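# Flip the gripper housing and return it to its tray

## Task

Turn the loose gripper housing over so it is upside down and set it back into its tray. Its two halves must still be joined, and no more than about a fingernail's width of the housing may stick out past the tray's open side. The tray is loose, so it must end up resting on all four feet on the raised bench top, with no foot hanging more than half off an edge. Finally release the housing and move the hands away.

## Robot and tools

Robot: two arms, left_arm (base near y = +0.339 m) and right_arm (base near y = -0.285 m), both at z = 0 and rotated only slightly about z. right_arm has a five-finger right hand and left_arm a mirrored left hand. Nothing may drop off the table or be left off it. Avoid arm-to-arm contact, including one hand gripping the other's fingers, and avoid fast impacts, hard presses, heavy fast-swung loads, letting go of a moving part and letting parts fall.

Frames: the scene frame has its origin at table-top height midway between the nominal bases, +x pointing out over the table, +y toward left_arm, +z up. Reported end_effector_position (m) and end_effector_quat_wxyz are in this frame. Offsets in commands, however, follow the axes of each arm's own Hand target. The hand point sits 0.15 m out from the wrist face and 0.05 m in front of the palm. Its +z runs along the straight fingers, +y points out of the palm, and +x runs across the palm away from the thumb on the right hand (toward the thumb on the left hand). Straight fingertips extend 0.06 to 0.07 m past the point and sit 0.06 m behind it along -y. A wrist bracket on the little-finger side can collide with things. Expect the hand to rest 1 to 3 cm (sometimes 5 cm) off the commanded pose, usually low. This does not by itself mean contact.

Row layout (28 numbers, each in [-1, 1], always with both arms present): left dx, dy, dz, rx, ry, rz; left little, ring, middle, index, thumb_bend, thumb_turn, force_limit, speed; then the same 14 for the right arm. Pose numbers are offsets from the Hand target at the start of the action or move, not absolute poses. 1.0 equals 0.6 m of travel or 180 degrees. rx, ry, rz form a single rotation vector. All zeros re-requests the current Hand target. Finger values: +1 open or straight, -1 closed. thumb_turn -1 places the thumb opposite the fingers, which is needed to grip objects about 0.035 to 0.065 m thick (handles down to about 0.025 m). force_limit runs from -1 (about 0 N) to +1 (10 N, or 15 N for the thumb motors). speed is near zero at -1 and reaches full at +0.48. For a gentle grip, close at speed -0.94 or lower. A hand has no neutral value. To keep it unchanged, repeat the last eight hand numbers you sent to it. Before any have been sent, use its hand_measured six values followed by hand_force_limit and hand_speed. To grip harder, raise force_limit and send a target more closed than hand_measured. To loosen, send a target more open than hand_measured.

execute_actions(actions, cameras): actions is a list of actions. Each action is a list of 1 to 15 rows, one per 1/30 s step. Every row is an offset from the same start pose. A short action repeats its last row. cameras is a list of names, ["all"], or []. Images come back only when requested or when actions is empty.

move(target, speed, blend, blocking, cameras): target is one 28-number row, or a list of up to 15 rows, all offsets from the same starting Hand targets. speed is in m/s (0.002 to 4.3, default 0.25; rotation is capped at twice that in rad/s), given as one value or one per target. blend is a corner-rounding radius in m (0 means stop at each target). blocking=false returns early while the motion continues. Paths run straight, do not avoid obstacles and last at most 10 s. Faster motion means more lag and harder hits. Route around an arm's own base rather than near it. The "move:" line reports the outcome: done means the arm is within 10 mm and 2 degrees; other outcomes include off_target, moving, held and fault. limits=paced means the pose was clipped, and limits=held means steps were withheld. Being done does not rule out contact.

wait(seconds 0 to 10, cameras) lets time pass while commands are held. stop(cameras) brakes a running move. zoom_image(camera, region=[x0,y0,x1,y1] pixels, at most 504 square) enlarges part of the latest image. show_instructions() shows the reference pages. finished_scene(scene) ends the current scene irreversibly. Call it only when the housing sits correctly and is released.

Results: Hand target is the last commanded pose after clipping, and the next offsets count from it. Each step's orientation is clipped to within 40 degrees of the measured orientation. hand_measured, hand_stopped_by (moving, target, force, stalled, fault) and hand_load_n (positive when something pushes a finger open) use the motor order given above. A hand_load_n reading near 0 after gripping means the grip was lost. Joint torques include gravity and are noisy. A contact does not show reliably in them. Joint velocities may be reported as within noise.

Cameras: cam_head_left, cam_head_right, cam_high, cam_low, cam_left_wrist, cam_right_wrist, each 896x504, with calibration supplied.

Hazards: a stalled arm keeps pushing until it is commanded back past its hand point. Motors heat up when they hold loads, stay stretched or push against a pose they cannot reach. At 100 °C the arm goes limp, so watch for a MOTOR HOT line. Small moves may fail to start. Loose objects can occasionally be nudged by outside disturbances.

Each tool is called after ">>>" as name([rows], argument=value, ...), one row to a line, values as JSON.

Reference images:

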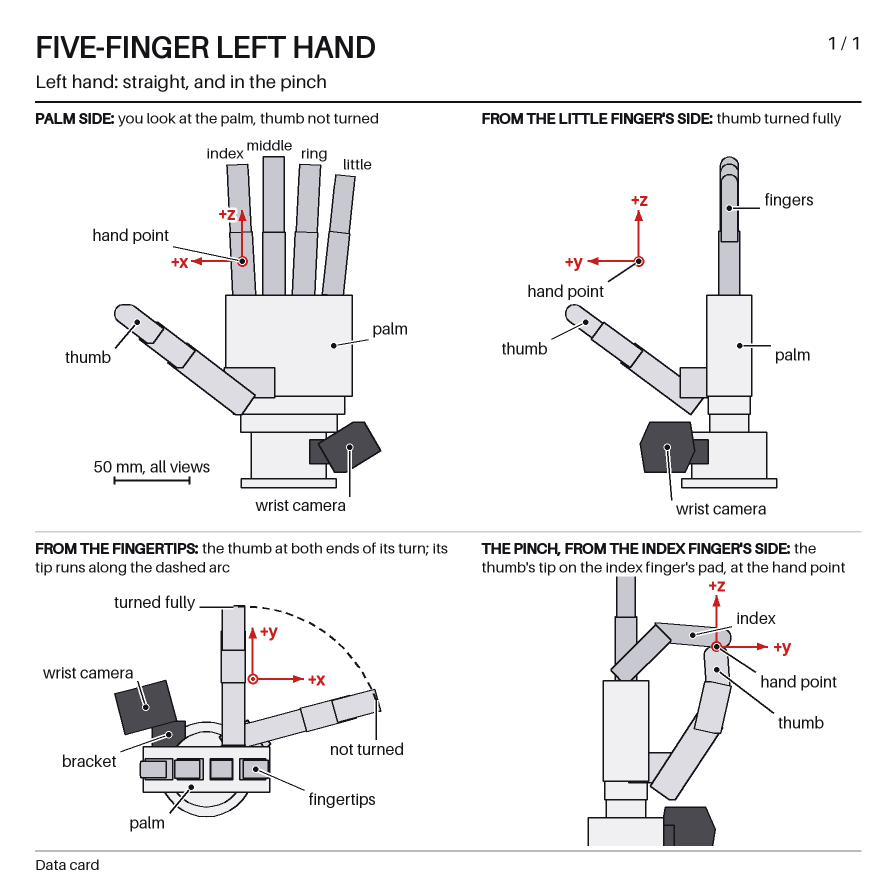

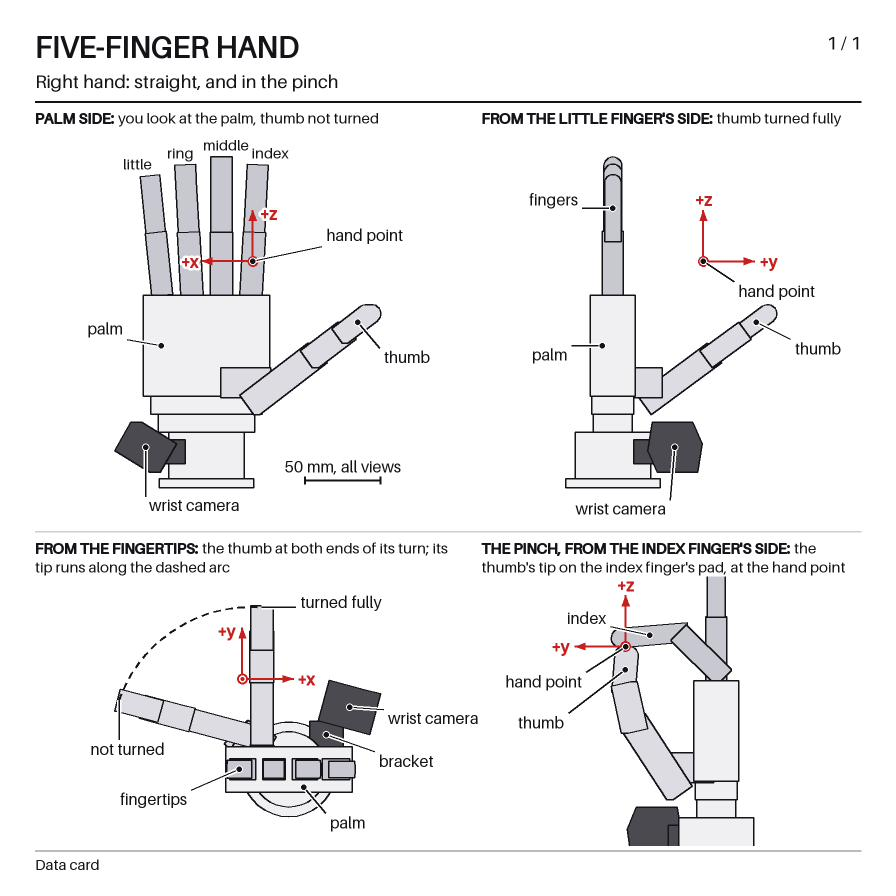

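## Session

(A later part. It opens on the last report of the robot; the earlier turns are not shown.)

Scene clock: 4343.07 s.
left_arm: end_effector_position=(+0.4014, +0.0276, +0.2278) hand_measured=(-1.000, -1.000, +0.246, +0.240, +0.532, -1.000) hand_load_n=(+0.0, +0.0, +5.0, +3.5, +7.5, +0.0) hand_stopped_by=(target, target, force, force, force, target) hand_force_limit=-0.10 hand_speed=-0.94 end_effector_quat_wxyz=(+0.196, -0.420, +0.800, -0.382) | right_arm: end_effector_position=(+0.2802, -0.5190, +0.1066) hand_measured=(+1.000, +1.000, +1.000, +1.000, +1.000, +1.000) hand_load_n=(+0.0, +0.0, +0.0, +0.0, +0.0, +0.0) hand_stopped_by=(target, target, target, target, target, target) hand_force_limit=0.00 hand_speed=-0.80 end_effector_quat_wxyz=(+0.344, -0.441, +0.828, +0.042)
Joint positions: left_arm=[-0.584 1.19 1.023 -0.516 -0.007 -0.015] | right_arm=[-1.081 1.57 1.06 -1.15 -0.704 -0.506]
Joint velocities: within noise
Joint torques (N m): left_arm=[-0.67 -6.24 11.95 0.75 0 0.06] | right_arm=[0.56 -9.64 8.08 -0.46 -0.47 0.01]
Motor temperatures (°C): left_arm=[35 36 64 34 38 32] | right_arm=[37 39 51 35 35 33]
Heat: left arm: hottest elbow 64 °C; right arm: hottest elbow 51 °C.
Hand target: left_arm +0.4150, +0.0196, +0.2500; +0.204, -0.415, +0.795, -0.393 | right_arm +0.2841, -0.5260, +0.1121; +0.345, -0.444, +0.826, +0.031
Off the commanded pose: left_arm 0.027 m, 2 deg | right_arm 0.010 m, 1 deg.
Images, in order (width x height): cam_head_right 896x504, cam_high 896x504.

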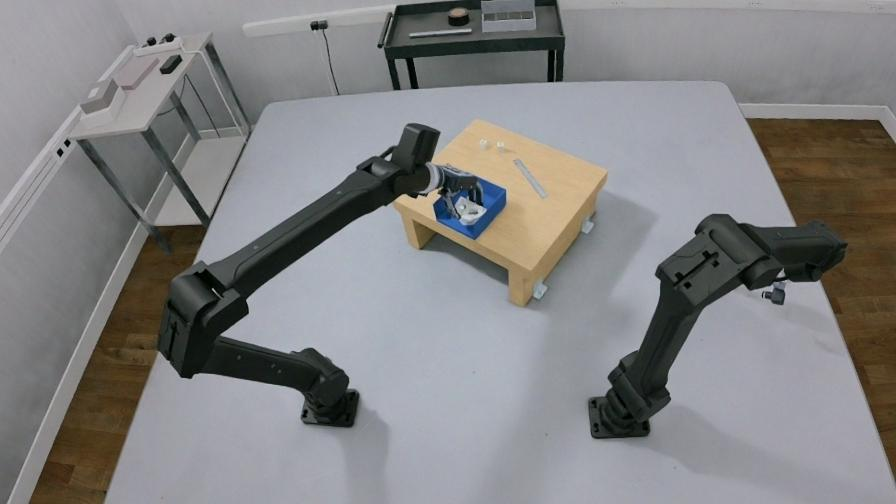

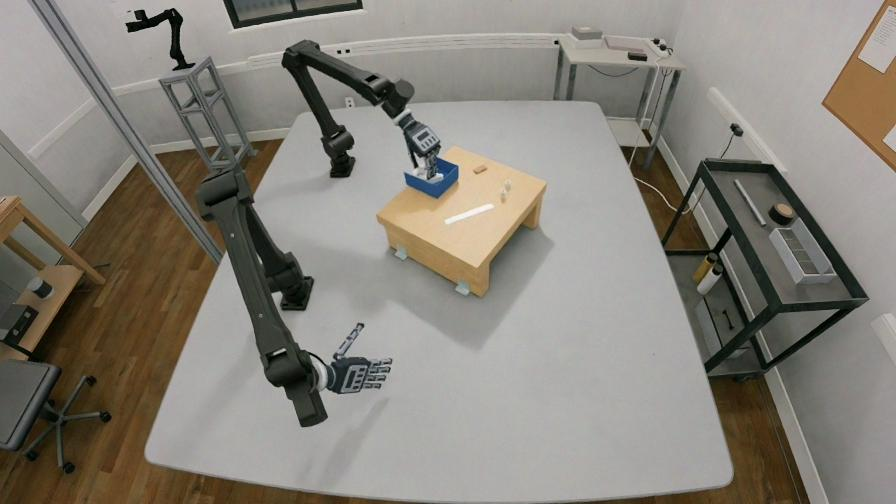

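>>> move(target=[0.0015, -0.03455, -0.05083, 0, 0, 0, -1, -1, 0.21, 0.21, 0.40, -1, -0.1, -0.94, 0, 0, 0, 0, 0, 0, 1, 1, 1, 1, 1, 1, 0, -0.8], speed=0.06, cameras=["cam_head_right", "cam_high", "cam_left_wrist"])

>>> zoom_image(camera="cam_high", region=[405, 155, 455, 195])

>>> zoom_image(camera="cam_left_wrist", region=[220, 40, 500, 320])

Scene clock: 4444.47 s.
left_arm: end_effector_position=(+0.3929, +0.0337, +0.2461) hand_measured=(-1.000, -1.000, +0.246, +0.240, +0.532, -1.000) hand_load_n=(+0.0, +0.0, +5.0, +3.5, +8.0, +0.0) hand_stopped_by=(target, target, force, force, force, target) hand_force_limit=-0.10 hand_speed=-0.94 end_effector_quat_wxyz=(+0.189, -0.423, +0.807, -0.367) | right_arm: end_effector_position=(+0.2802, -0.5190, +0.1066) hand_measured=(+1.000, +1.000, +1.000, +1.000, +1.000, +1.000) hand_load_n=(+0.0, +0.0, +0.0, +0.0, +0.0, -0.5) hand_stopped_by=(target, target, target, target, target, target) hand_force_limit=0.00 hand_speed=-0.80 end_effector_quat_wxyz=(+0.344, -0.441, +0.828, +0.042)
Joint positions: left_arm=[-0.584 1.175 1.076 -0.622 -0.007 -0.015] | right_arm=[-1.081 1.57 1.06 -1.15 -0.704 -0.506]
Joint torques (N m): left_arm=[-0.91 -8.18 12.33 0.94 -0.08 0.04] | right_arm=[0.56 -9.58 8.09 -0.46 -0.47 0]
Motor temperatures (°C): left_arm=[35 36 65 34 38 32] | right_arm=[37 39 51 35 35 33]
Heat: left arm: hottest elbow 65 °C; right arm: hottest elbow 51 °C.
Hand target: left_arm +0.4049, +0.0256, +0.2850; +0.204, -0.415, +0.795, -0.393 | right_arm +0.2841, -0.5260, +0.1121; +0.345, -0.444, +0.826, +0.031
Off the commanded pose: left_arm 0.042 m, 4 deg | right_arm 0.010 m, 1 deg.
move: off_target (left_arm)
camera_calibration:
cam_left_wrist: T_world_to_cam=[[0.363603, -0.612974, 0.701466, -0.289756], [-0.916398, -0.37064, 0.15113, 0.334327], [0.167353, -0.697774, -0.696495, 0.243037], [0, 0, 0, 1]] pos_world=[0.37106, 0.115887, 0.322001]
Images, in order (width x height): cam_head_right 896x504, cam_high 896x504, cam_left_wrist 896x504.

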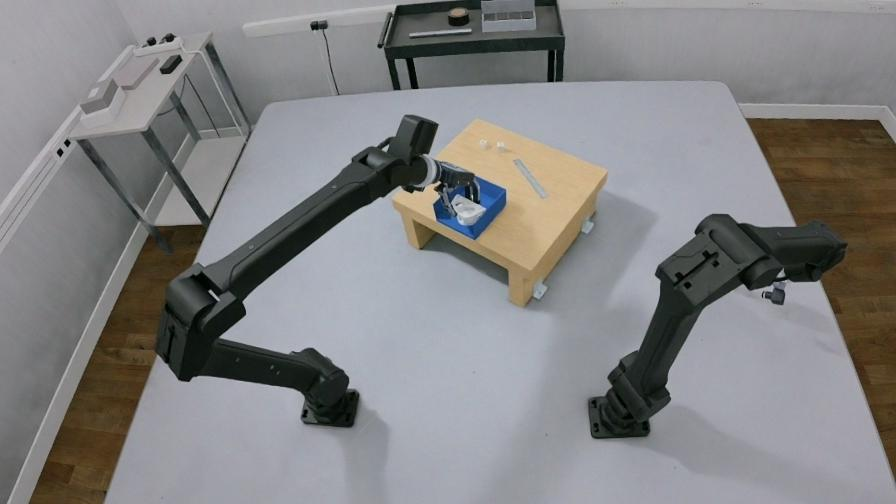

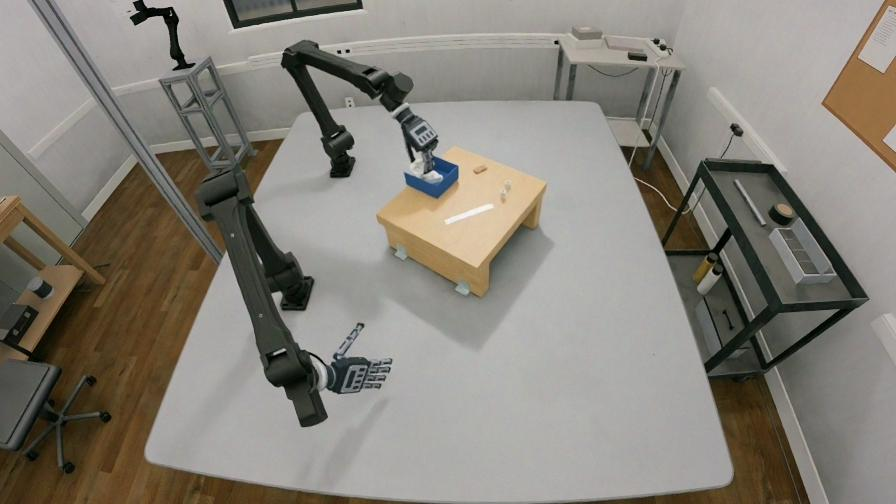

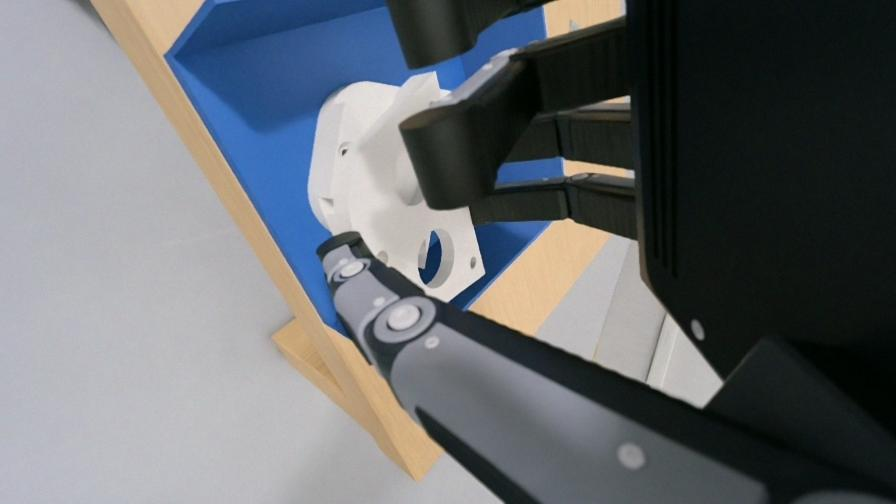

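Scaled by 10.080 from the camera's 896x504 image, which has a finer 1280x720 frame.

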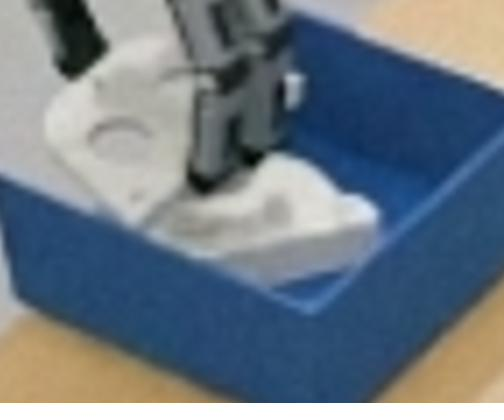

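Scaled by 1.800 from the camera's 896x504 image, which has a finer 1280x720 frame.

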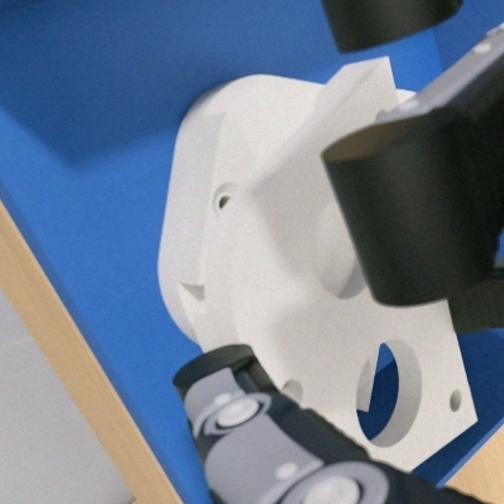

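>>> zoom_image(camera="cam_high", region=[420, 165, 448, 190])

Scaled by 18.000 from the camera's 896x504 image, which has a finer 1280x720 frame.

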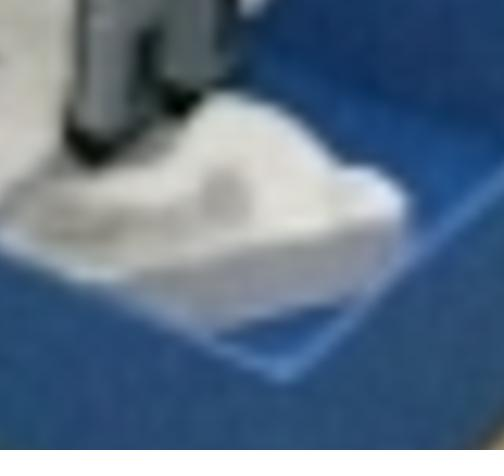

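>>> move(target=[0.00015, -0.06618, -0.05071, 0, 0, 0, -1, -1, 0.21, 0.21, 0.40, -1, -0.1, -0.94, 0, 0, 0, 0, 0, 0, 1, 1, 1, 1, 1, 1, 0, -0.8], speed=0.08, cameras=["cam_left_wrist", "cam_high"])

>>> zoom_image(camera="cam_left_wrist", region=[240, 40, 500, 320])

Scene clock: 4514.80 s.
left_arm: end_effector_position=(+0.3955, +0.0318, +0.2997) hand_measured=(-1.000, -1.000, +0.246, +0.240, +0.532, -1.000) hand_load_n=(+0.0, +0.0, +5.0, +3.5, +7.5, +0.0) hand_stopped_by=(target, target, force, force, force, target) hand_force_limit=-0.10 hand_speed=-0.94 end_effector_quat_wxyz=(+0.190, -0.423, +0.805, -0.370) | right_arm: end_effector_position=(+0.2802, -0.5190, +0.1066) hand_measured=(+1.000, +1.000, +1.000, +1.000, +1.000, +1.000) hand_load_n=(+0.0, +0.0, +0.0, +0.0, +0.0, +0.0) hand_stopped_by=(target, target, target, target, target, target) hand_force_limit=0.00 hand_speed=-0.80 end_effector_quat_wxyz=(+0.344, -0.441, +0.828, +0.042)
Joint positions: left_arm=[-0.584 1.175 1.213 -0.751 -0.007 -0.015] | right_arm=[-1.081 1.57 1.06 -1.15 -0.704 -0.506]
Joint torques (N m): left_arm=[-0.97 -7.77 12.3 0.94 -0.1 0.03] | right_arm=[0.56 -9.64 8.09 -0.46 -0.47 0]
Motor temperatures (°C): left_arm=[35 36 64 34 38 32] | right_arm=[37 39 51 35 35 33]
Heat: left arm: hottest elbow 64 °C; right arm: hottest elbow 51 °C.
Hand target: left_arm +0.4049, +0.0255, +0.3350; +0.204, -0.415, +0.795, -0.393 | right_arm +0.2841, -0.5260, +0.1121; +0.345, -0.444, +0.826, +0.031
Off the commanded pose: left_arm 0.037 m, 3 deg | right_arm 0.010 m, 1 deg.
move: off_target (left_arm)
camera_calibration:
cam_left_wrist: T_world_to_cam=[[0.358982, -0.609709, 0.706673, -0.329394], [-0.917392, -0.369885, 0.146893, 0.329606], [0.171826, -0.701028, -0.692124, 0.275591], [0, 0, 0, 1]] pos_world=[0.373271, 0.114279, 0.375101]
Images, in order (width x height): cam_high 896x504, cam_left_wrist 896x504.

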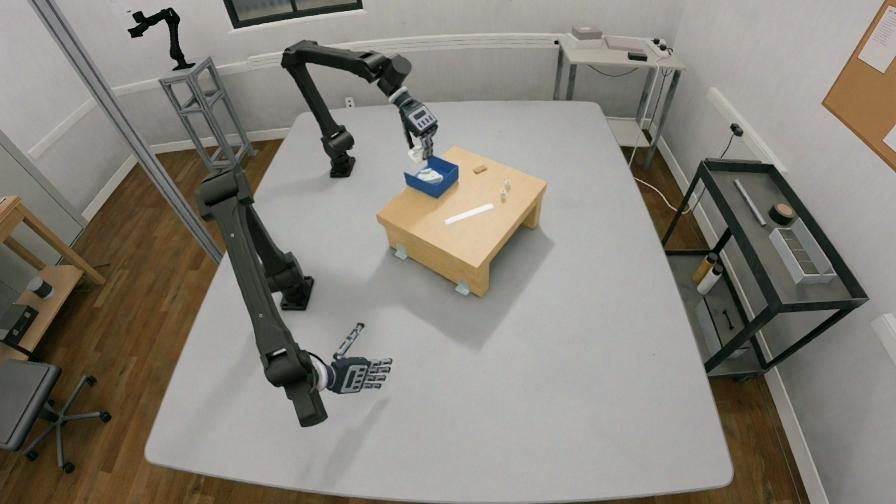

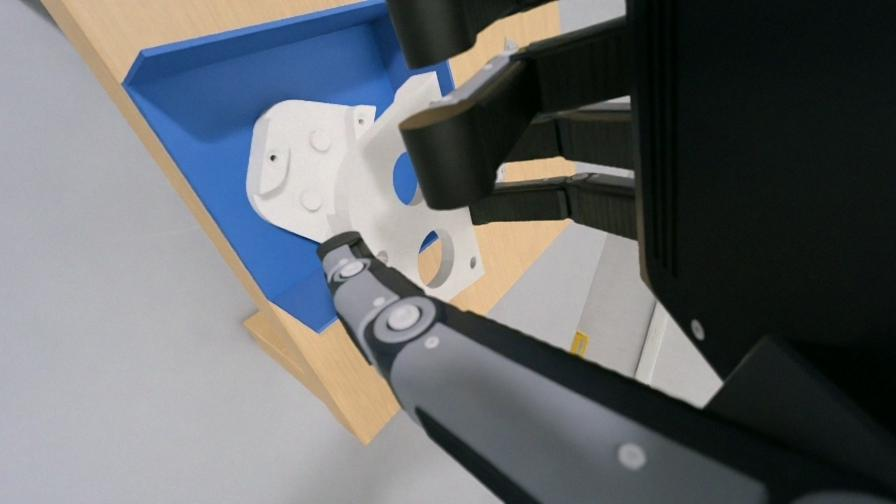

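Scaled by 1.800 from the camera's 896x504 image, which has a finer 1280x720 frame.

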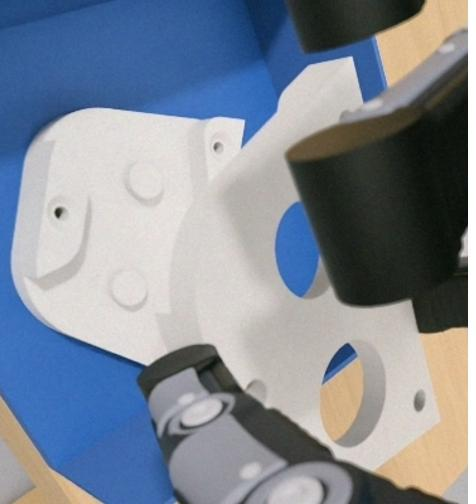

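>>> move(target=[0.21152, -0.01292, 0.01753, -0.0001, 0.0596, 0.0456, -1, -1, 0.21, 0.21, 0.40, -1, -0.1, -0.94, 0, 0, 0, 0, 0, 0, 1, 1, 1, 1, 1, 1, 0, -0.8], speed=0.1, cameras=["cam_left_wrist", "cam_head_right"])

Scene clock: 4560.70 s.
left_arm: end_effector_position=(+0.3309, -0.0712, +0.3000) hand_measured=(-1.000, -1.000, +0.246, +0.240, +0.532, -1.000) hand_load_n=(+0.5, +0.0, +5.0, +4.0, +8.0, +0.0) hand_stopped_by=(target, target, force, force, force, target) hand_force_limit=-0.10 hand_speed=-0.94 end_effector_quat_wxyz=(+0.145, -0.324, +0.852, -0.385) | right_arm: end_effector_position=(+0.2802, -0.5190, +0.1066) hand_measured=(+1.000, +1.000, +1.000, +1.000, +1.000, +1.000) hand_load_n=(+0.0, +0.0, +0.0, +0.0, +0.0, +0.0) hand_stopped_by=(target, target, target, target, target, target) hand_force_limit=0.00 hand_speed=-0.80 end_effector_quat_wxyz=(+0.344, -0.441, +0.828, +0.042)
Joint positions: left_arm=[-0.826 1.258 1.286 -0.751 -0.013 -0.015] | right_arm=[-1.081 1.57 1.06 -1.15 -0.704 -0.506]
Joint torques (N m): left_arm=[-1.03 -7.77 12.63 1.51 -0.07 -0.01] | right_arm=[0.56 -9.64 8.09 -0.46 -0.47 0]
Motor temperatures (°C): left_arm=[35 36 65 34 38 32] | right_arm=[37 39 51 35 35 33]
Heat: left arm: hottest elbow 65 °C; right arm: hottest elbow 51 °C.
Hand target: left_arm +0.3429, -0.0860, +0.3348; +0.157, -0.318, +0.838, -0.414 | right_arm +0.2841, -0.5260, +0.1121; +0.345, -0.444, +0.826, +0.031
Off the commanded pose: left_arm 0.040 m, 4 deg | right_arm 0.010 m, 1 deg.
move: off_target (left_arm)
camera_calibration:
cam_left_wrist: T_world_to_cam=[[0.207359, -0.684066, 0.699325, -0.322142], [-0.978265, -0.144633, 0.148591, 0.267791], [-0.000500517, -0.714937, -0.699189, 0.272903], [0, 0, 0, 1]] pos_world=[0.328906, 0.0134732, 0.376302]
Images, in order (width x height): cam_head_right 896x504, cam_left_wrist 896x504.

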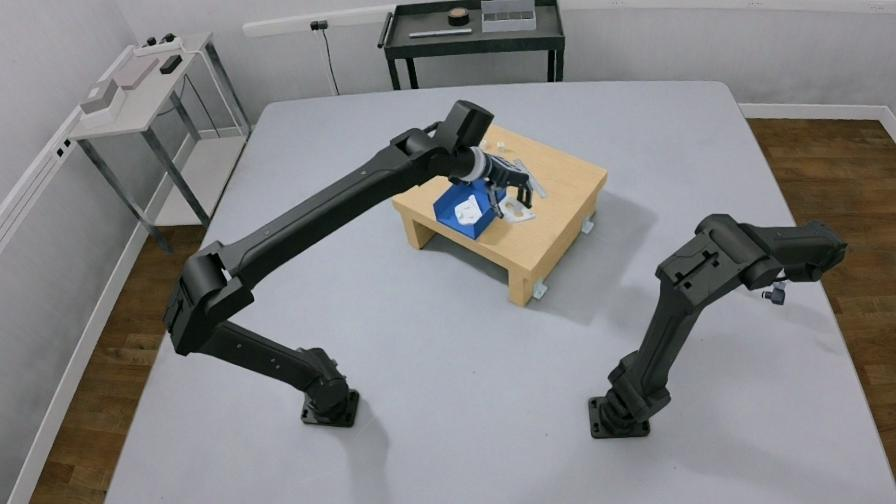

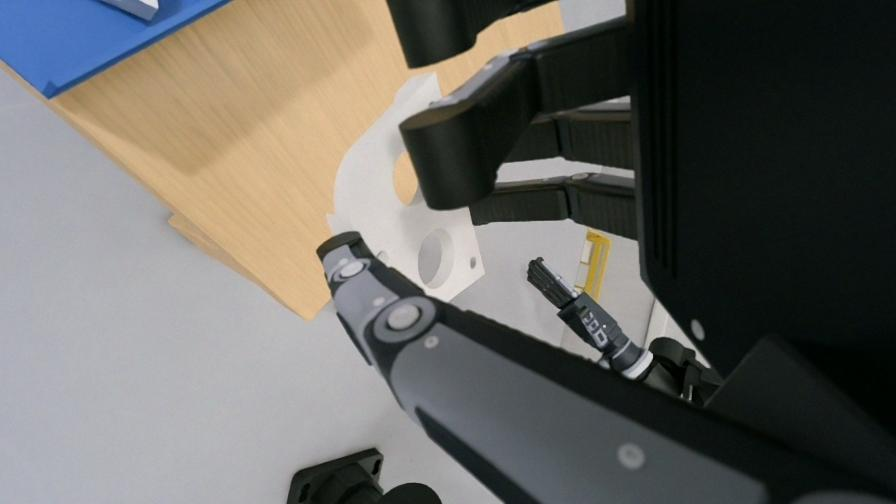

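>>> move(target=[-0.024, 0.11475, 0.12347, 0, 0, 0, -1, -1, 0.21, 0.21, 0.40, -1, -0.1, -0.94, 0, 0, 0, 0, 0, 0, 1, 1, 1, 1, 1, 1, 0, -0.8], speed=0.08, cameras=["cam_left_wrist", "cam_head_right"])

>>> zoom_image(camera="cam_head_right", region=[440, 170, 560, 240])

Scene clock: 4609.20 s.
left_arm: end_effector_position=(+0.3605, -0.0901, +0.2389) hand_measured=(-1.000, -1.000, +0.246, +0.240, +0.532, -1.000) hand_load_n=(+0.0, +0.0, +5.0, +3.5, +8.0, +0.0) hand_stopped_by=(target, target, force, force, force, target) hand_force_limit=-0.10 hand_speed=-0.94 end_effector_quat_wxyz=(+0.154, -0.321, +0.838, -0.413) | right_arm: end_effector_position=(+0.2802, -0.5190, +0.1066) hand_measured=(+1.000, +1.000, +1.000, +1.000, +1.000, +1.000) hand_load_n=(+0.0, +0.0, +0.0, +0.0, +0.0, +0.0) hand_stopped_by=(target, target, target, target, target, target) hand_force_limit=0.00 hand_speed=-0.80 end_effector_quat_wxyz=(+0.344, -0.441, +0.828, +0.042)
Joint positions: left_arm=[-0.801 1.323 1.155 -0.491 0.007 -0.004] | right_arm=[-1.081 1.57 1.06 -1.15 -0.704 -0.506]
Joint torques (N m): left_arm=[-0.26 -9.17 7.36 1.77 0.19 0.09] | right_arm=[0.62 -9.58 8.08 -0.47 -0.47 0]
Motor temperatures (°C): left_arm=[35 37 68 34 38 32] | right_arm=[37 39 51 35 35 33]
Heat: left arm: hottest elbow 68 °C; right arm: hottest elbow 51 °C.
Hand target: left_arm +0.3650, -0.0890, +0.2350; +0.157, -0.318, +0.838, -0.414 | right_arm +0.2841, -0.5260, +0.1121; +0.345, -0.444, +0.826, +0.031
Off the commanded pose: left_arm 0.006 m, 0 deg | right_arm 0.010 m, 1 deg.
move: done
camera_calibration:
cam_left_wrist: T_world_to_cam=[[0.181655, -0.646753, 0.740751, -0.29569], [-0.982969, -0.140729, 0.118184, 0.312479], [0.0278092, -0.749604, -0.661302, 0.19431], [0, 0, 0, 1]] pos_world=[0.355467, -0.00160801, 0.310601]
Images, in order (width x height): cam_head_right 896x504, cam_left_wrist 896x504.

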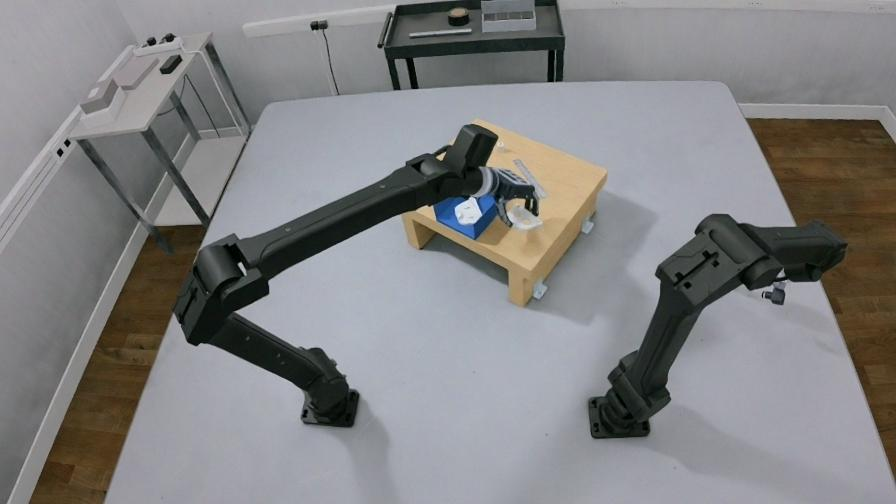

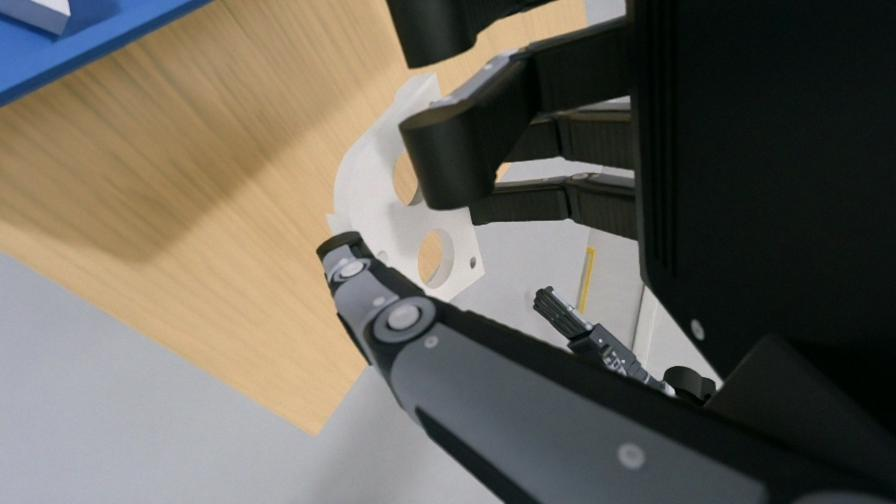

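Scaled by 4.200 from the camera's 896x504 image, which has a finer 1280x720 frame.

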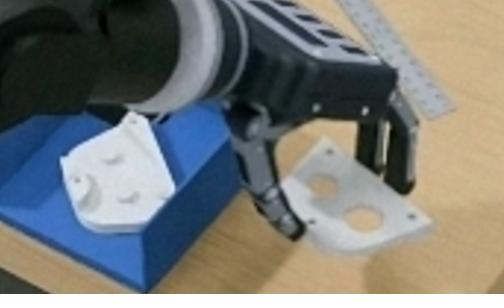

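>>> move(target=[0, 0.04365, 0.03337, 0, 0, 0, -1, -1, 0.21, 0.21, 0.40, -1, -0.1, -0.94, 0, 0, 0, 0, 0, 0, 1, 1, 1, 1, 1, 1, 0, -0.8], speed=0.05, cameras=["cam_left_wrist", "cam_head_right"])

>>> zoom_image(camera="cam_head_right", region=[490, 190, 560, 240])

Scene clock: 4628.43 s.
left_arm: end_effector_position=(+0.3608, -0.0904, +0.2077) hand_measured=(-1.000, -1.000, +0.246, +0.240, +0.532, -1.000) hand_load_n=(+0.0, +0.0, +5.0, +3.5, +8.0, +0.0) hand_stopped_by=(target, target, force, force, force, target) hand_force_limit=-0.10 hand_speed=-0.94 end_effector_quat_wxyz=(+0.154, -0.321, +0.838, -0.414) | right_arm: end_effector_position=(+0.2802, -0.5190, +0.1066) hand_measured=(+1.000, +1.000, +1.000, +1.000, +1.000, +1.000) hand_load_n=(+0.0, +0.0, +0.0, +0.0, +0.0, +0.0) hand_stopped_by=(target, target, target, target, target, target) hand_force_limit=0.00 hand_speed=-0.80 end_effector_quat_wxyz=(+0.344, -0.441, +0.828, +0.042)
Joint positions: left_arm=[-0.801 1.34 1.086 -0.401 0.007 -0.004] | right_arm=[-1.081 1.57 1.06 -1.15 -0.704 -0.506]
Joint torques (N m): left_arm=[-0.38 -9.05 7.24 1.84 0.19 0.1] | right_arm=[0.56 -9.64 8.09 -0.46 -0.47 0]
Motor temperatures (°C): left_arm=[35 37 63 34 38 32] | right_arm=[37 39 51 35 35 33]
Heat: left arm: hottest elbow 63 °C; right arm: hottest elbow 51 °C.
Hand target: left_arm +0.3649, -0.0891, +0.2022; +0.157, -0.318, +0.838, -0.414 | right_arm +0.2841, -0.5260, +0.1121; +0.345, -0.444, +0.826, +0.031
Off the commanded pose: left_arm 0.007 m, 0 deg | right_arm 0.010 m, 1 deg.
move: done
camera_calibration:
cam_left_wrist: T_world_to_cam=[[0.179995, -0.644848, 0.742814, -0.272499], [-0.98323, -0.140463, 0.116313, 0.316892], [0.0293337, -0.751293, -0.659317, 0.172365], [0, 0, 0, 1]] pos_world=[0.35557, -0.0017121, 0.279201]
Images, in order (width x height): cam_head_right 896x504, cam_left_wrist 896x504.

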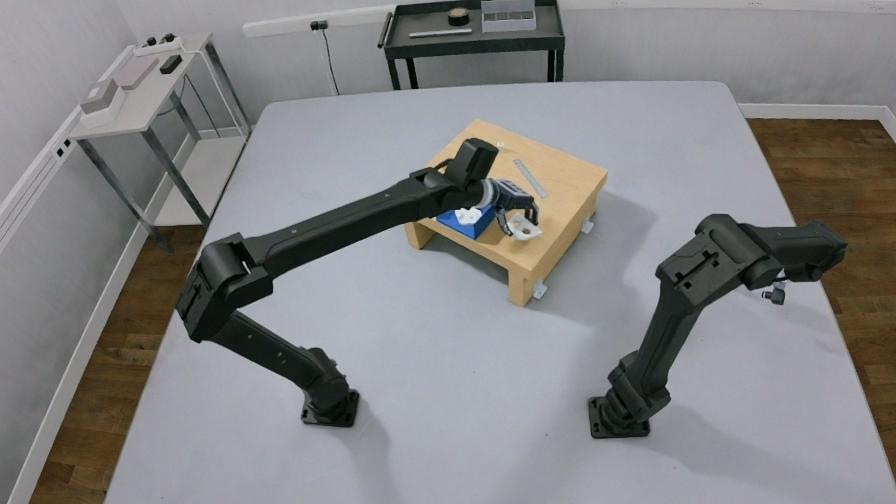

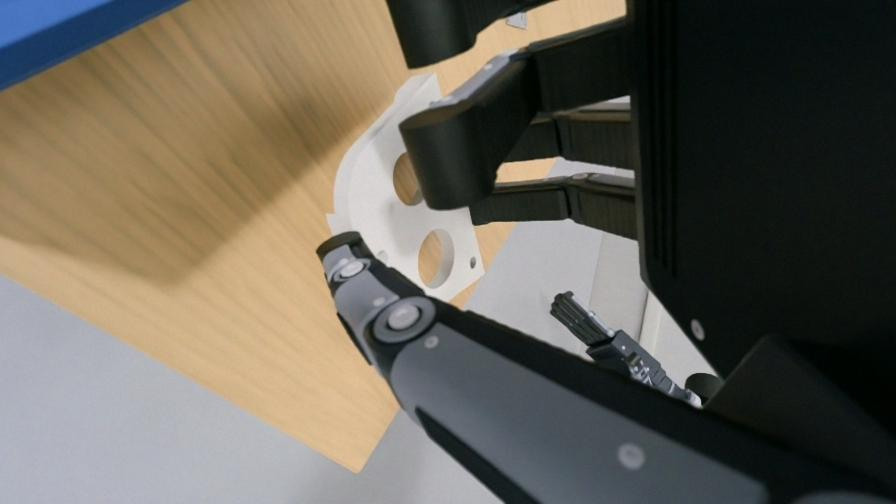

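Scaled by 7.200 from the camera's 896x504 image, which has a finer 1280x720 frame.

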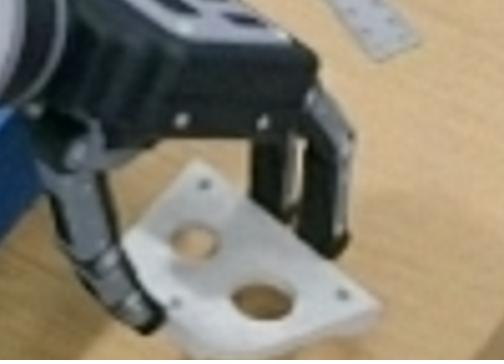

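>>> move(target=[0, 0.01058, 0.00809, 0, 0, 0, -1, -1, 0.21, 0.21, 0.40, -1, -0.1, -0.94, 0, 0, 0, 0, 0, 0, 1, 1, 1, 1, 1, 1, 0, -0.8], speed=0.03)

>>> move(target=[0, 0.00661, 0.00506, 0, 0, 0, -1, -1, 0.21, 0.21, 0.40, -1, -0.1, -0.94, 0, 0, 0, 0, 0, 0, 1, 1, 1, 1, 1, 1, 0, -0.8], speed=0.03)

Scene clock: 4635.30 s.
left_arm: end_effector_position=(+0.3610, -0.0906, +0.2014) hand_measured=(-1.000, -1.000, +0.246, +0.240, +0.532, -1.000) hand_load_n=(+0.0, +0.0, +5.0, +3.5, +8.0, +0.0) hand_stopped_by=(target, target, force, force, force, target) hand_force_limit=-0.10 hand_speed=-0.94 end_effector_quat_wxyz=(+0.155, -0.321, +0.837, -0.415) | right_arm: end_effector_position=(+0.2802, -0.5190, +0.1066) hand_measured=(+1.000, +1.000, +1.000, +1.000, +1.000, +1.000) hand_load_n=(+0.0, +0.0, +0.0, +0.0, +0.0, -0.5) hand_stopped_by=(target, target, target, target, target, target) hand_force_limit=0.00 hand_speed=-0.80 end_effector_quat_wxyz=(+0.344, -0.441, +0.828, +0.042)
Joint positions: left_arm=[-0.801 1.344 1.072 -0.38 0.007 -0.004] | right_arm=[-1.081 1.57 1.06 -1.15 -0.704 -0.506]
Joint torques (N m): left_arm=[-0.26 -8.88 7.13 1.84 0.19 0.1] | right_arm=[0.56 -9.58 8.08 -0.47 -0.47 0]
Motor temperatures (°C): left_arm=[35 36 62 34 38 32] | right_arm=[37 39 51 35 35 33]
Heat: left arm: hottest elbow 62 °C; right arm: hottest elbow 51 °C.
Hand target: left_arm +0.3649, -0.0891, +0.1941; +0.157, -0.318, +0.838, -0.414 | right_arm +0.2841, -0.5260, +0.1121; +0.345, -0.444, +0.826, +0.031
Off the commanded pose: left_arm 0.008 m, 0 deg | right_arm 0.010 m, 1 deg.
move: done

Scene clock: 4636.03 s.
left_arm: end_effector_position=(+0.3614, -0.0909, +0.1984) hand_measured=(-1.000, -1.000, +0.246, +0.240, +0.532, -1.000) hand_load_n=(+0.0, +0.0, +5.0, +3.5, +7.5, +0.0) hand_stopped_by=(target, target, force, force, force, target) hand_force_limit=-0.10 hand_speed=-0.94 end_effector_quat_wxyz=(+0.155, -0.320, +0.836, -0.417) | right_arm: end_effector_position=(+0.2802, -0.5190, +0.1066) hand_measured=(+1.000, +1.000, +1.000, +1.000, +1.000, +1.000) hand_load_n=(+0.0, +0.0, +0.0, +0.0, +0.0, +0.0) hand_stopped_by=(target, target, target, target, target, target) hand_force_limit=0.00 hand_speed=-0.80 end_effector_quat_wxyz=(+0.344, -0.441, +0.828, +0.042)
Joint positions: left_arm=[-0.801 1.346 1.063 -0.365 0.007 -0.004] | right_arm=[-1.081 1.57 1.06 -1.15 -0.704 -0.506]
Joint torques (N m): left_arm=[-0.44 -8.76 7.04 1.8 0.17 0.1] | right_arm=[0.56 -9.64 8.09 -0.47 -0.47 0]
Motor temperatures (°C): left_arm=[35 36 62 34 38 32] | right_arm=[37 39 51 35 35 33]
Heat: left arm: hottest elbow 62 °C; right arm: hottest elbow 51 °C.
Hand target: left_arm +0.3649, -0.0890, +0.1892; +0.157, -0.318, +0.838, -0.414 | right_arm +0.2841, -0.5260, +0.1121; +0.345, -0.444, +0.826, +0.031
Off the commanded pose: left_arm 0.010 m, 1 deg | right_arm 0.010 m, 1 deg.
move: done

>>> move(target=[0, 0.00529, 0.00404, 0, 0, 0, -1, -1, 0.21, 0.21, 0.40, -1, -0.1, -0.94, 0, 0, 0, 0, 0, 0, 1, 1, 1, 1, 1, 1, 0, -0.8], speed=0.03, cameras=["cam_left_wrist", "cam_head_right"])

>>> zoom_image(camera="cam_head_right", region=[500, 200, 550, 240])

Scene clock: 4641.90 s.
left_arm: end_effector_position=(+0.3623, -0.0918, +0.1975) hand_measured=(-1.000, -1.000, +0.246, +0.240, +0.532, -1.000) hand_load_n=(+0.0, +0.0, +4.5, +3.5, +8.0, +0.0) hand_stopped_by=(target, target, force, force, force, target) hand_force_limit=-0.10 hand_speed=-0.94 end_effector_quat_wxyz=(+0.157, -0.320, +0.835, -0.420) | right_arm: end_effector_position=(+0.2802, -0.5190, +0.1066) hand_measured=(+1.000, +1.000, +1.000, +1.000, +1.000, +1.000) hand_load_n=(+0.0, +0.0, +0.0, +0.0, +0.0, +0.0) hand_stopped_by=(target, target, target, target, target, target) hand_force_limit=0.00 hand_speed=-0.80 end_effector_quat_wxyz=(+0.344, -0.441, +0.828, +0.042)
Joint positions: left_arm=[-0.801 1.347 1.058 -0.352 0.007 -0.004] | right_arm=[-1.081 1.57 1.06 -1.15 -0.704 -0.506]
Joint torques (N m): left_arm=[-0.38 -8.53 6.8 1.62 0.16 0.1] | right_arm=[0.56 -9.64 8.08 -0.46 -0.47 0]
Motor temperatures (°C): left_arm=[35 37 61 34 38 32] | right_arm=[37 39 51 35 35 33]
Heat: left arm: hottest elbow 61 °C; right arm: hottest elbow 51 °C.
Hand target: left_arm +0.3649, -0.0891, +0.1851; +0.157, -0.318, +0.838, -0.414 | right_arm +0.2841, -0.5260, +0.1121; +0.345, -0.444, +0.826, +0.031
Off the commanded pose: left_arm 0.013 m, 1 deg | right_arm 0.010 m, 1 deg.
move: off_target (left_arm)
camera_calibration:
cam_left_wrist: T_world_to_cam=[[0.172913, -0.636679, 0.751493, -0.264497], [-0.984295, -0.139239, 0.108513, 0.32138], [0.0355495, -0.758454, -0.650756, 0.159827], [0, 0, 0, 1]] pos_world=[0.356386, -0.00242958, 0.267902]
Images, in order (width x height): cam_head_right 896x504, cam_left_wrist 896x504.

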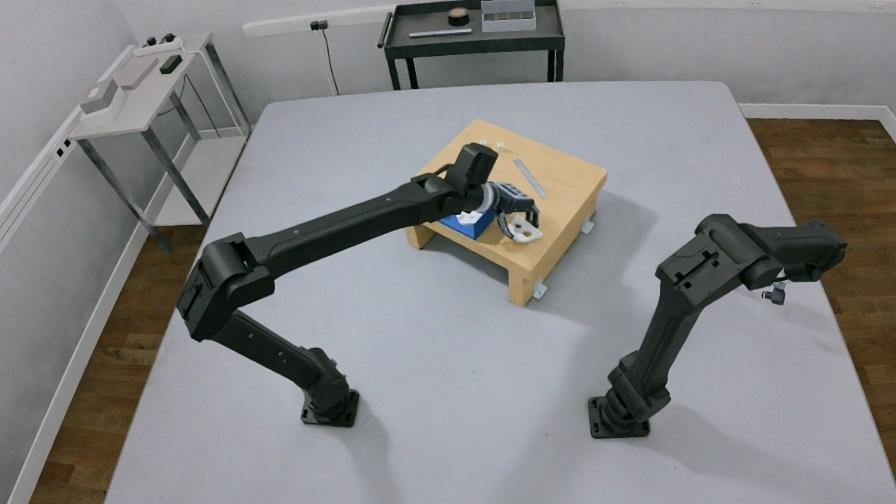

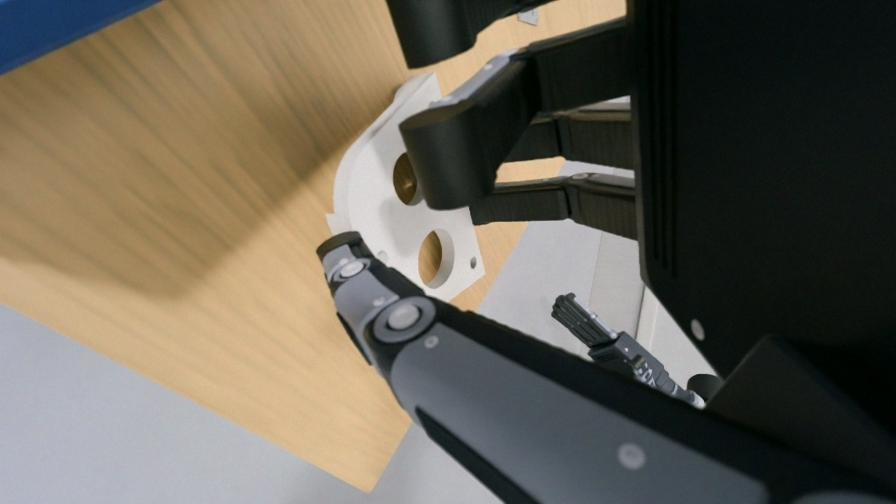

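Scaled by 10.080 from the camera's 896x504 image, which has a finer 1280x720 frame.

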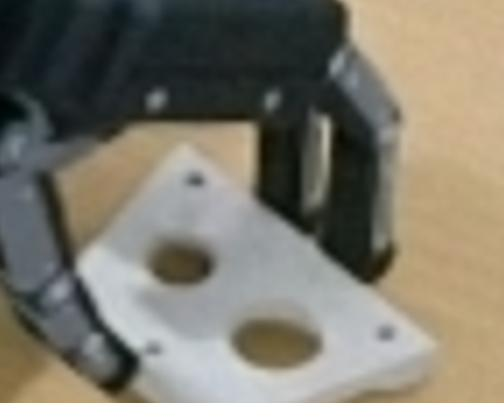

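>>> move(target=[0, -0.00529, -0.00404, 0, 0, 0, -1, -1, 0.21, 0.21, 0.70, -1, -0.1, -0.94, 0, 0, 0, 0, 0, 0, 1, 1, 1, 1, 1, 1, 0, -0.8], speed=0.03)

>>> move(target=[0, 0, 0, 0, 0, 0, -1, -1, 0.38, 0.38, 0.80, -1, -0.1, -0.94, 0, 0, 0, 0, 0, 0, 1, 1, 1, 1, 1, 1, 0, -0.8], speed=0.03, cameras=["cam_left_wrist", "cam_head_right"])

>>> zoom_image(camera="cam_head_right", region=[500, 200, 550, 240])

Scene clock: 4654.03 s.
left_arm: end_effector_position=(+0.3623, -0.0918, +0.1975) hand_measured=(-1.000, -1.000, +0.246, +0.240, +0.700, -1.000) hand_load_n=(+0.0, +0.0, +0.0, +0.0, +0.0, +0.0) hand_stopped_by=(target, target, force, force, target, target) hand_force_limit=-0.10 hand_speed=-0.94 end_effector_quat_wxyz=(+0.157, -0.320, +0.835, -0.420) | right_arm: end_effector_position=(+0.2802, -0.5190, +0.1066) hand_measured=(+1.000, +1.000, +1.000, +1.000, +1.000, +1.000) hand_load_n=(+0.0, +0.0, +0.0, +0.0, +0.0, +0.0) hand_stopped_by=(target, target, target, target, target, target) hand_force_limit=0.00 hand_speed=-0.80 end_effector_quat_wxyz=(+0.344, -0.441, +0.828, +0.042)
Joint positions: left_arm=[-0.801 1.347 1.058 -0.352 0.007 -0.004] | right_arm=[-1.081 1.57 1.06 -1.15 -0.704 -0.506]
Joint torques (N m): left_arm=[-0.32 -8.76 7.35 1.31 0.19 0.1] | right_arm=[0.56 -9.64 8.08 -0.46 -0.47 0]
Motor temperatures (°C): left_arm=[35 37 60 34 38 32] | right_arm=[37 39 51 35 35 33]
Heat: left arm: hottest elbow 60 °C; right arm: hottest elbow 51 °C.
Hand target: left_arm +0.3649, -0.0891, +0.1891; +0.157, -0.318, +0.838, -0.414 | right_arm +0.2841, -0.5260, +0.1121; +0.345, -0.444, +0.826, +0.031
Off the commanded pose: left_arm 0.009 m, 1 deg | right_arm 0.010 m, 1 deg.
move: done

Scene clock: 4655.40 s.
left_arm: end_effector_position=(+0.3623, -0.0918, +0.1975) hand_measured=(-1.000, -1.000, +0.380, +0.380, +0.800, -1.000) hand_load_n=(+0.0, +0.0, +0.0, +0.0, +0.0, +0.0) hand_stopped_by=(target, target, target, target, target, target) hand_force_limit=-0.10 hand_speed=-0.94 end_effector_quat_wxyz=(+0.157, -0.320, +0.835, -0.420) | right_arm: end_effector_position=(+0.2802, -0.5190, +0.1066) hand_measured=(+1.000, +1.000, +1.000, +1.000, +1.000, +1.000) hand_load_n=(+0.0, +0.0, +0.0, +0.0, +0.0, -0.5) hand_stopped_by=(target, target, target, target, target, target) hand_force_limit=0.00 hand_speed=-0.80 end_effector_quat_wxyz=(+0.344, -0.441, +0.828, +0.042)
Joint positions: left_arm=[-0.801 1.347 1.058 -0.352 0.007 -0.004] | right_arm=[-1.081 1.57 1.06 -1.15 -0.704 -0.506]
Joint torques (N m): left_arm=[-0.44 -8.88 7.39 1.33 0.17 0.1] | right_arm=[0.56 -9.64 8.08 -0.46 -0.47 0]
Motor temperatures (°C): left_arm=[35 37 60 34 38 32] | right_arm=[37 39 51 35 35 33]
Heat: left arm: hottest elbow 60 °C; right arm: hottest elbow 51 °C.
Hand target: left_arm +0.3649, -0.0891, +0.1891; +0.157, -0.318, +0.838, -0.414 | right_arm +0.2841, -0.5260, +0.1121; +0.345, -0.444, +0.826, +0.031
Off the commanded pose: left_arm 0.009 m, 1 deg | right_arm 0.010 m, 1 deg.
move: done
camera_calibration:
cam_left_wrist: T_world_to_cam=[[0.172913, -0.636679, 0.751493, -0.264497], [-0.984295, -0.139239, 0.108513, 0.32138], [0.0355495, -0.758454, -0.650756, 0.159827], [0, 0, 0, 1]] pos_world=[0.356386, -0.00242958, 0.267902]
Images, in order (width x height): cam_head_right 896x504, cam_left_wrist 896x504.

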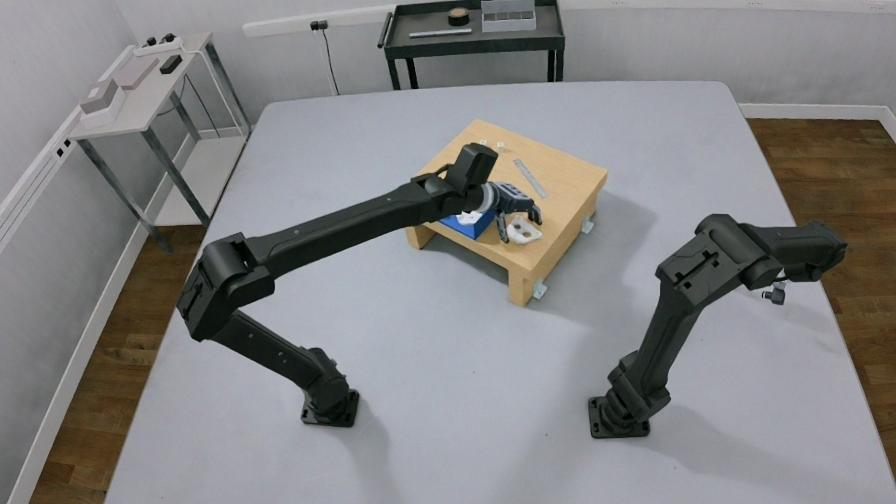

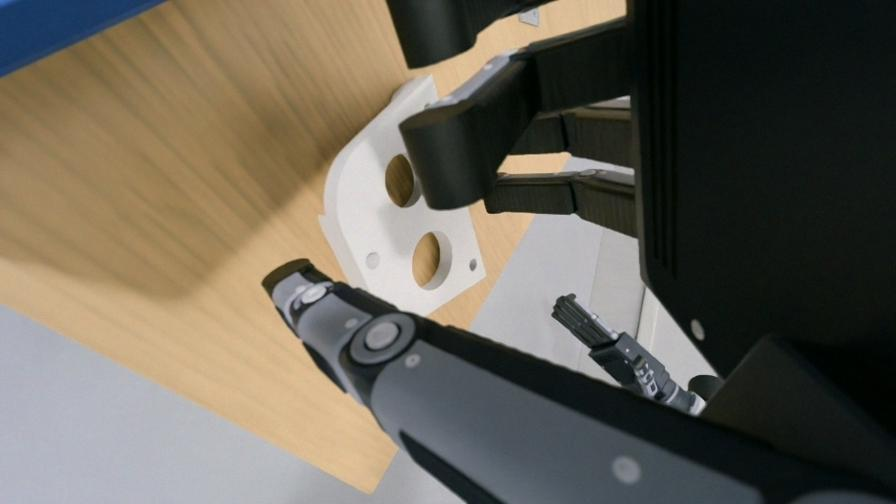

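Scaled by 10.080 from the camera's 896x504 image, which has a finer 1280x720 frame.

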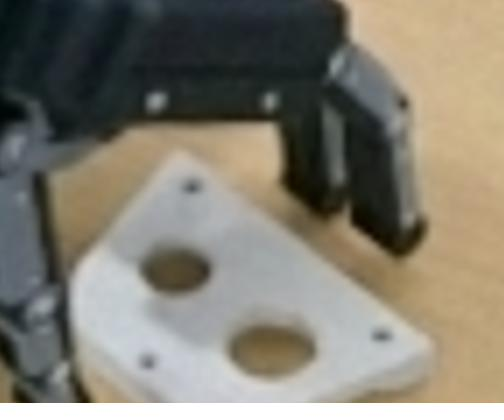

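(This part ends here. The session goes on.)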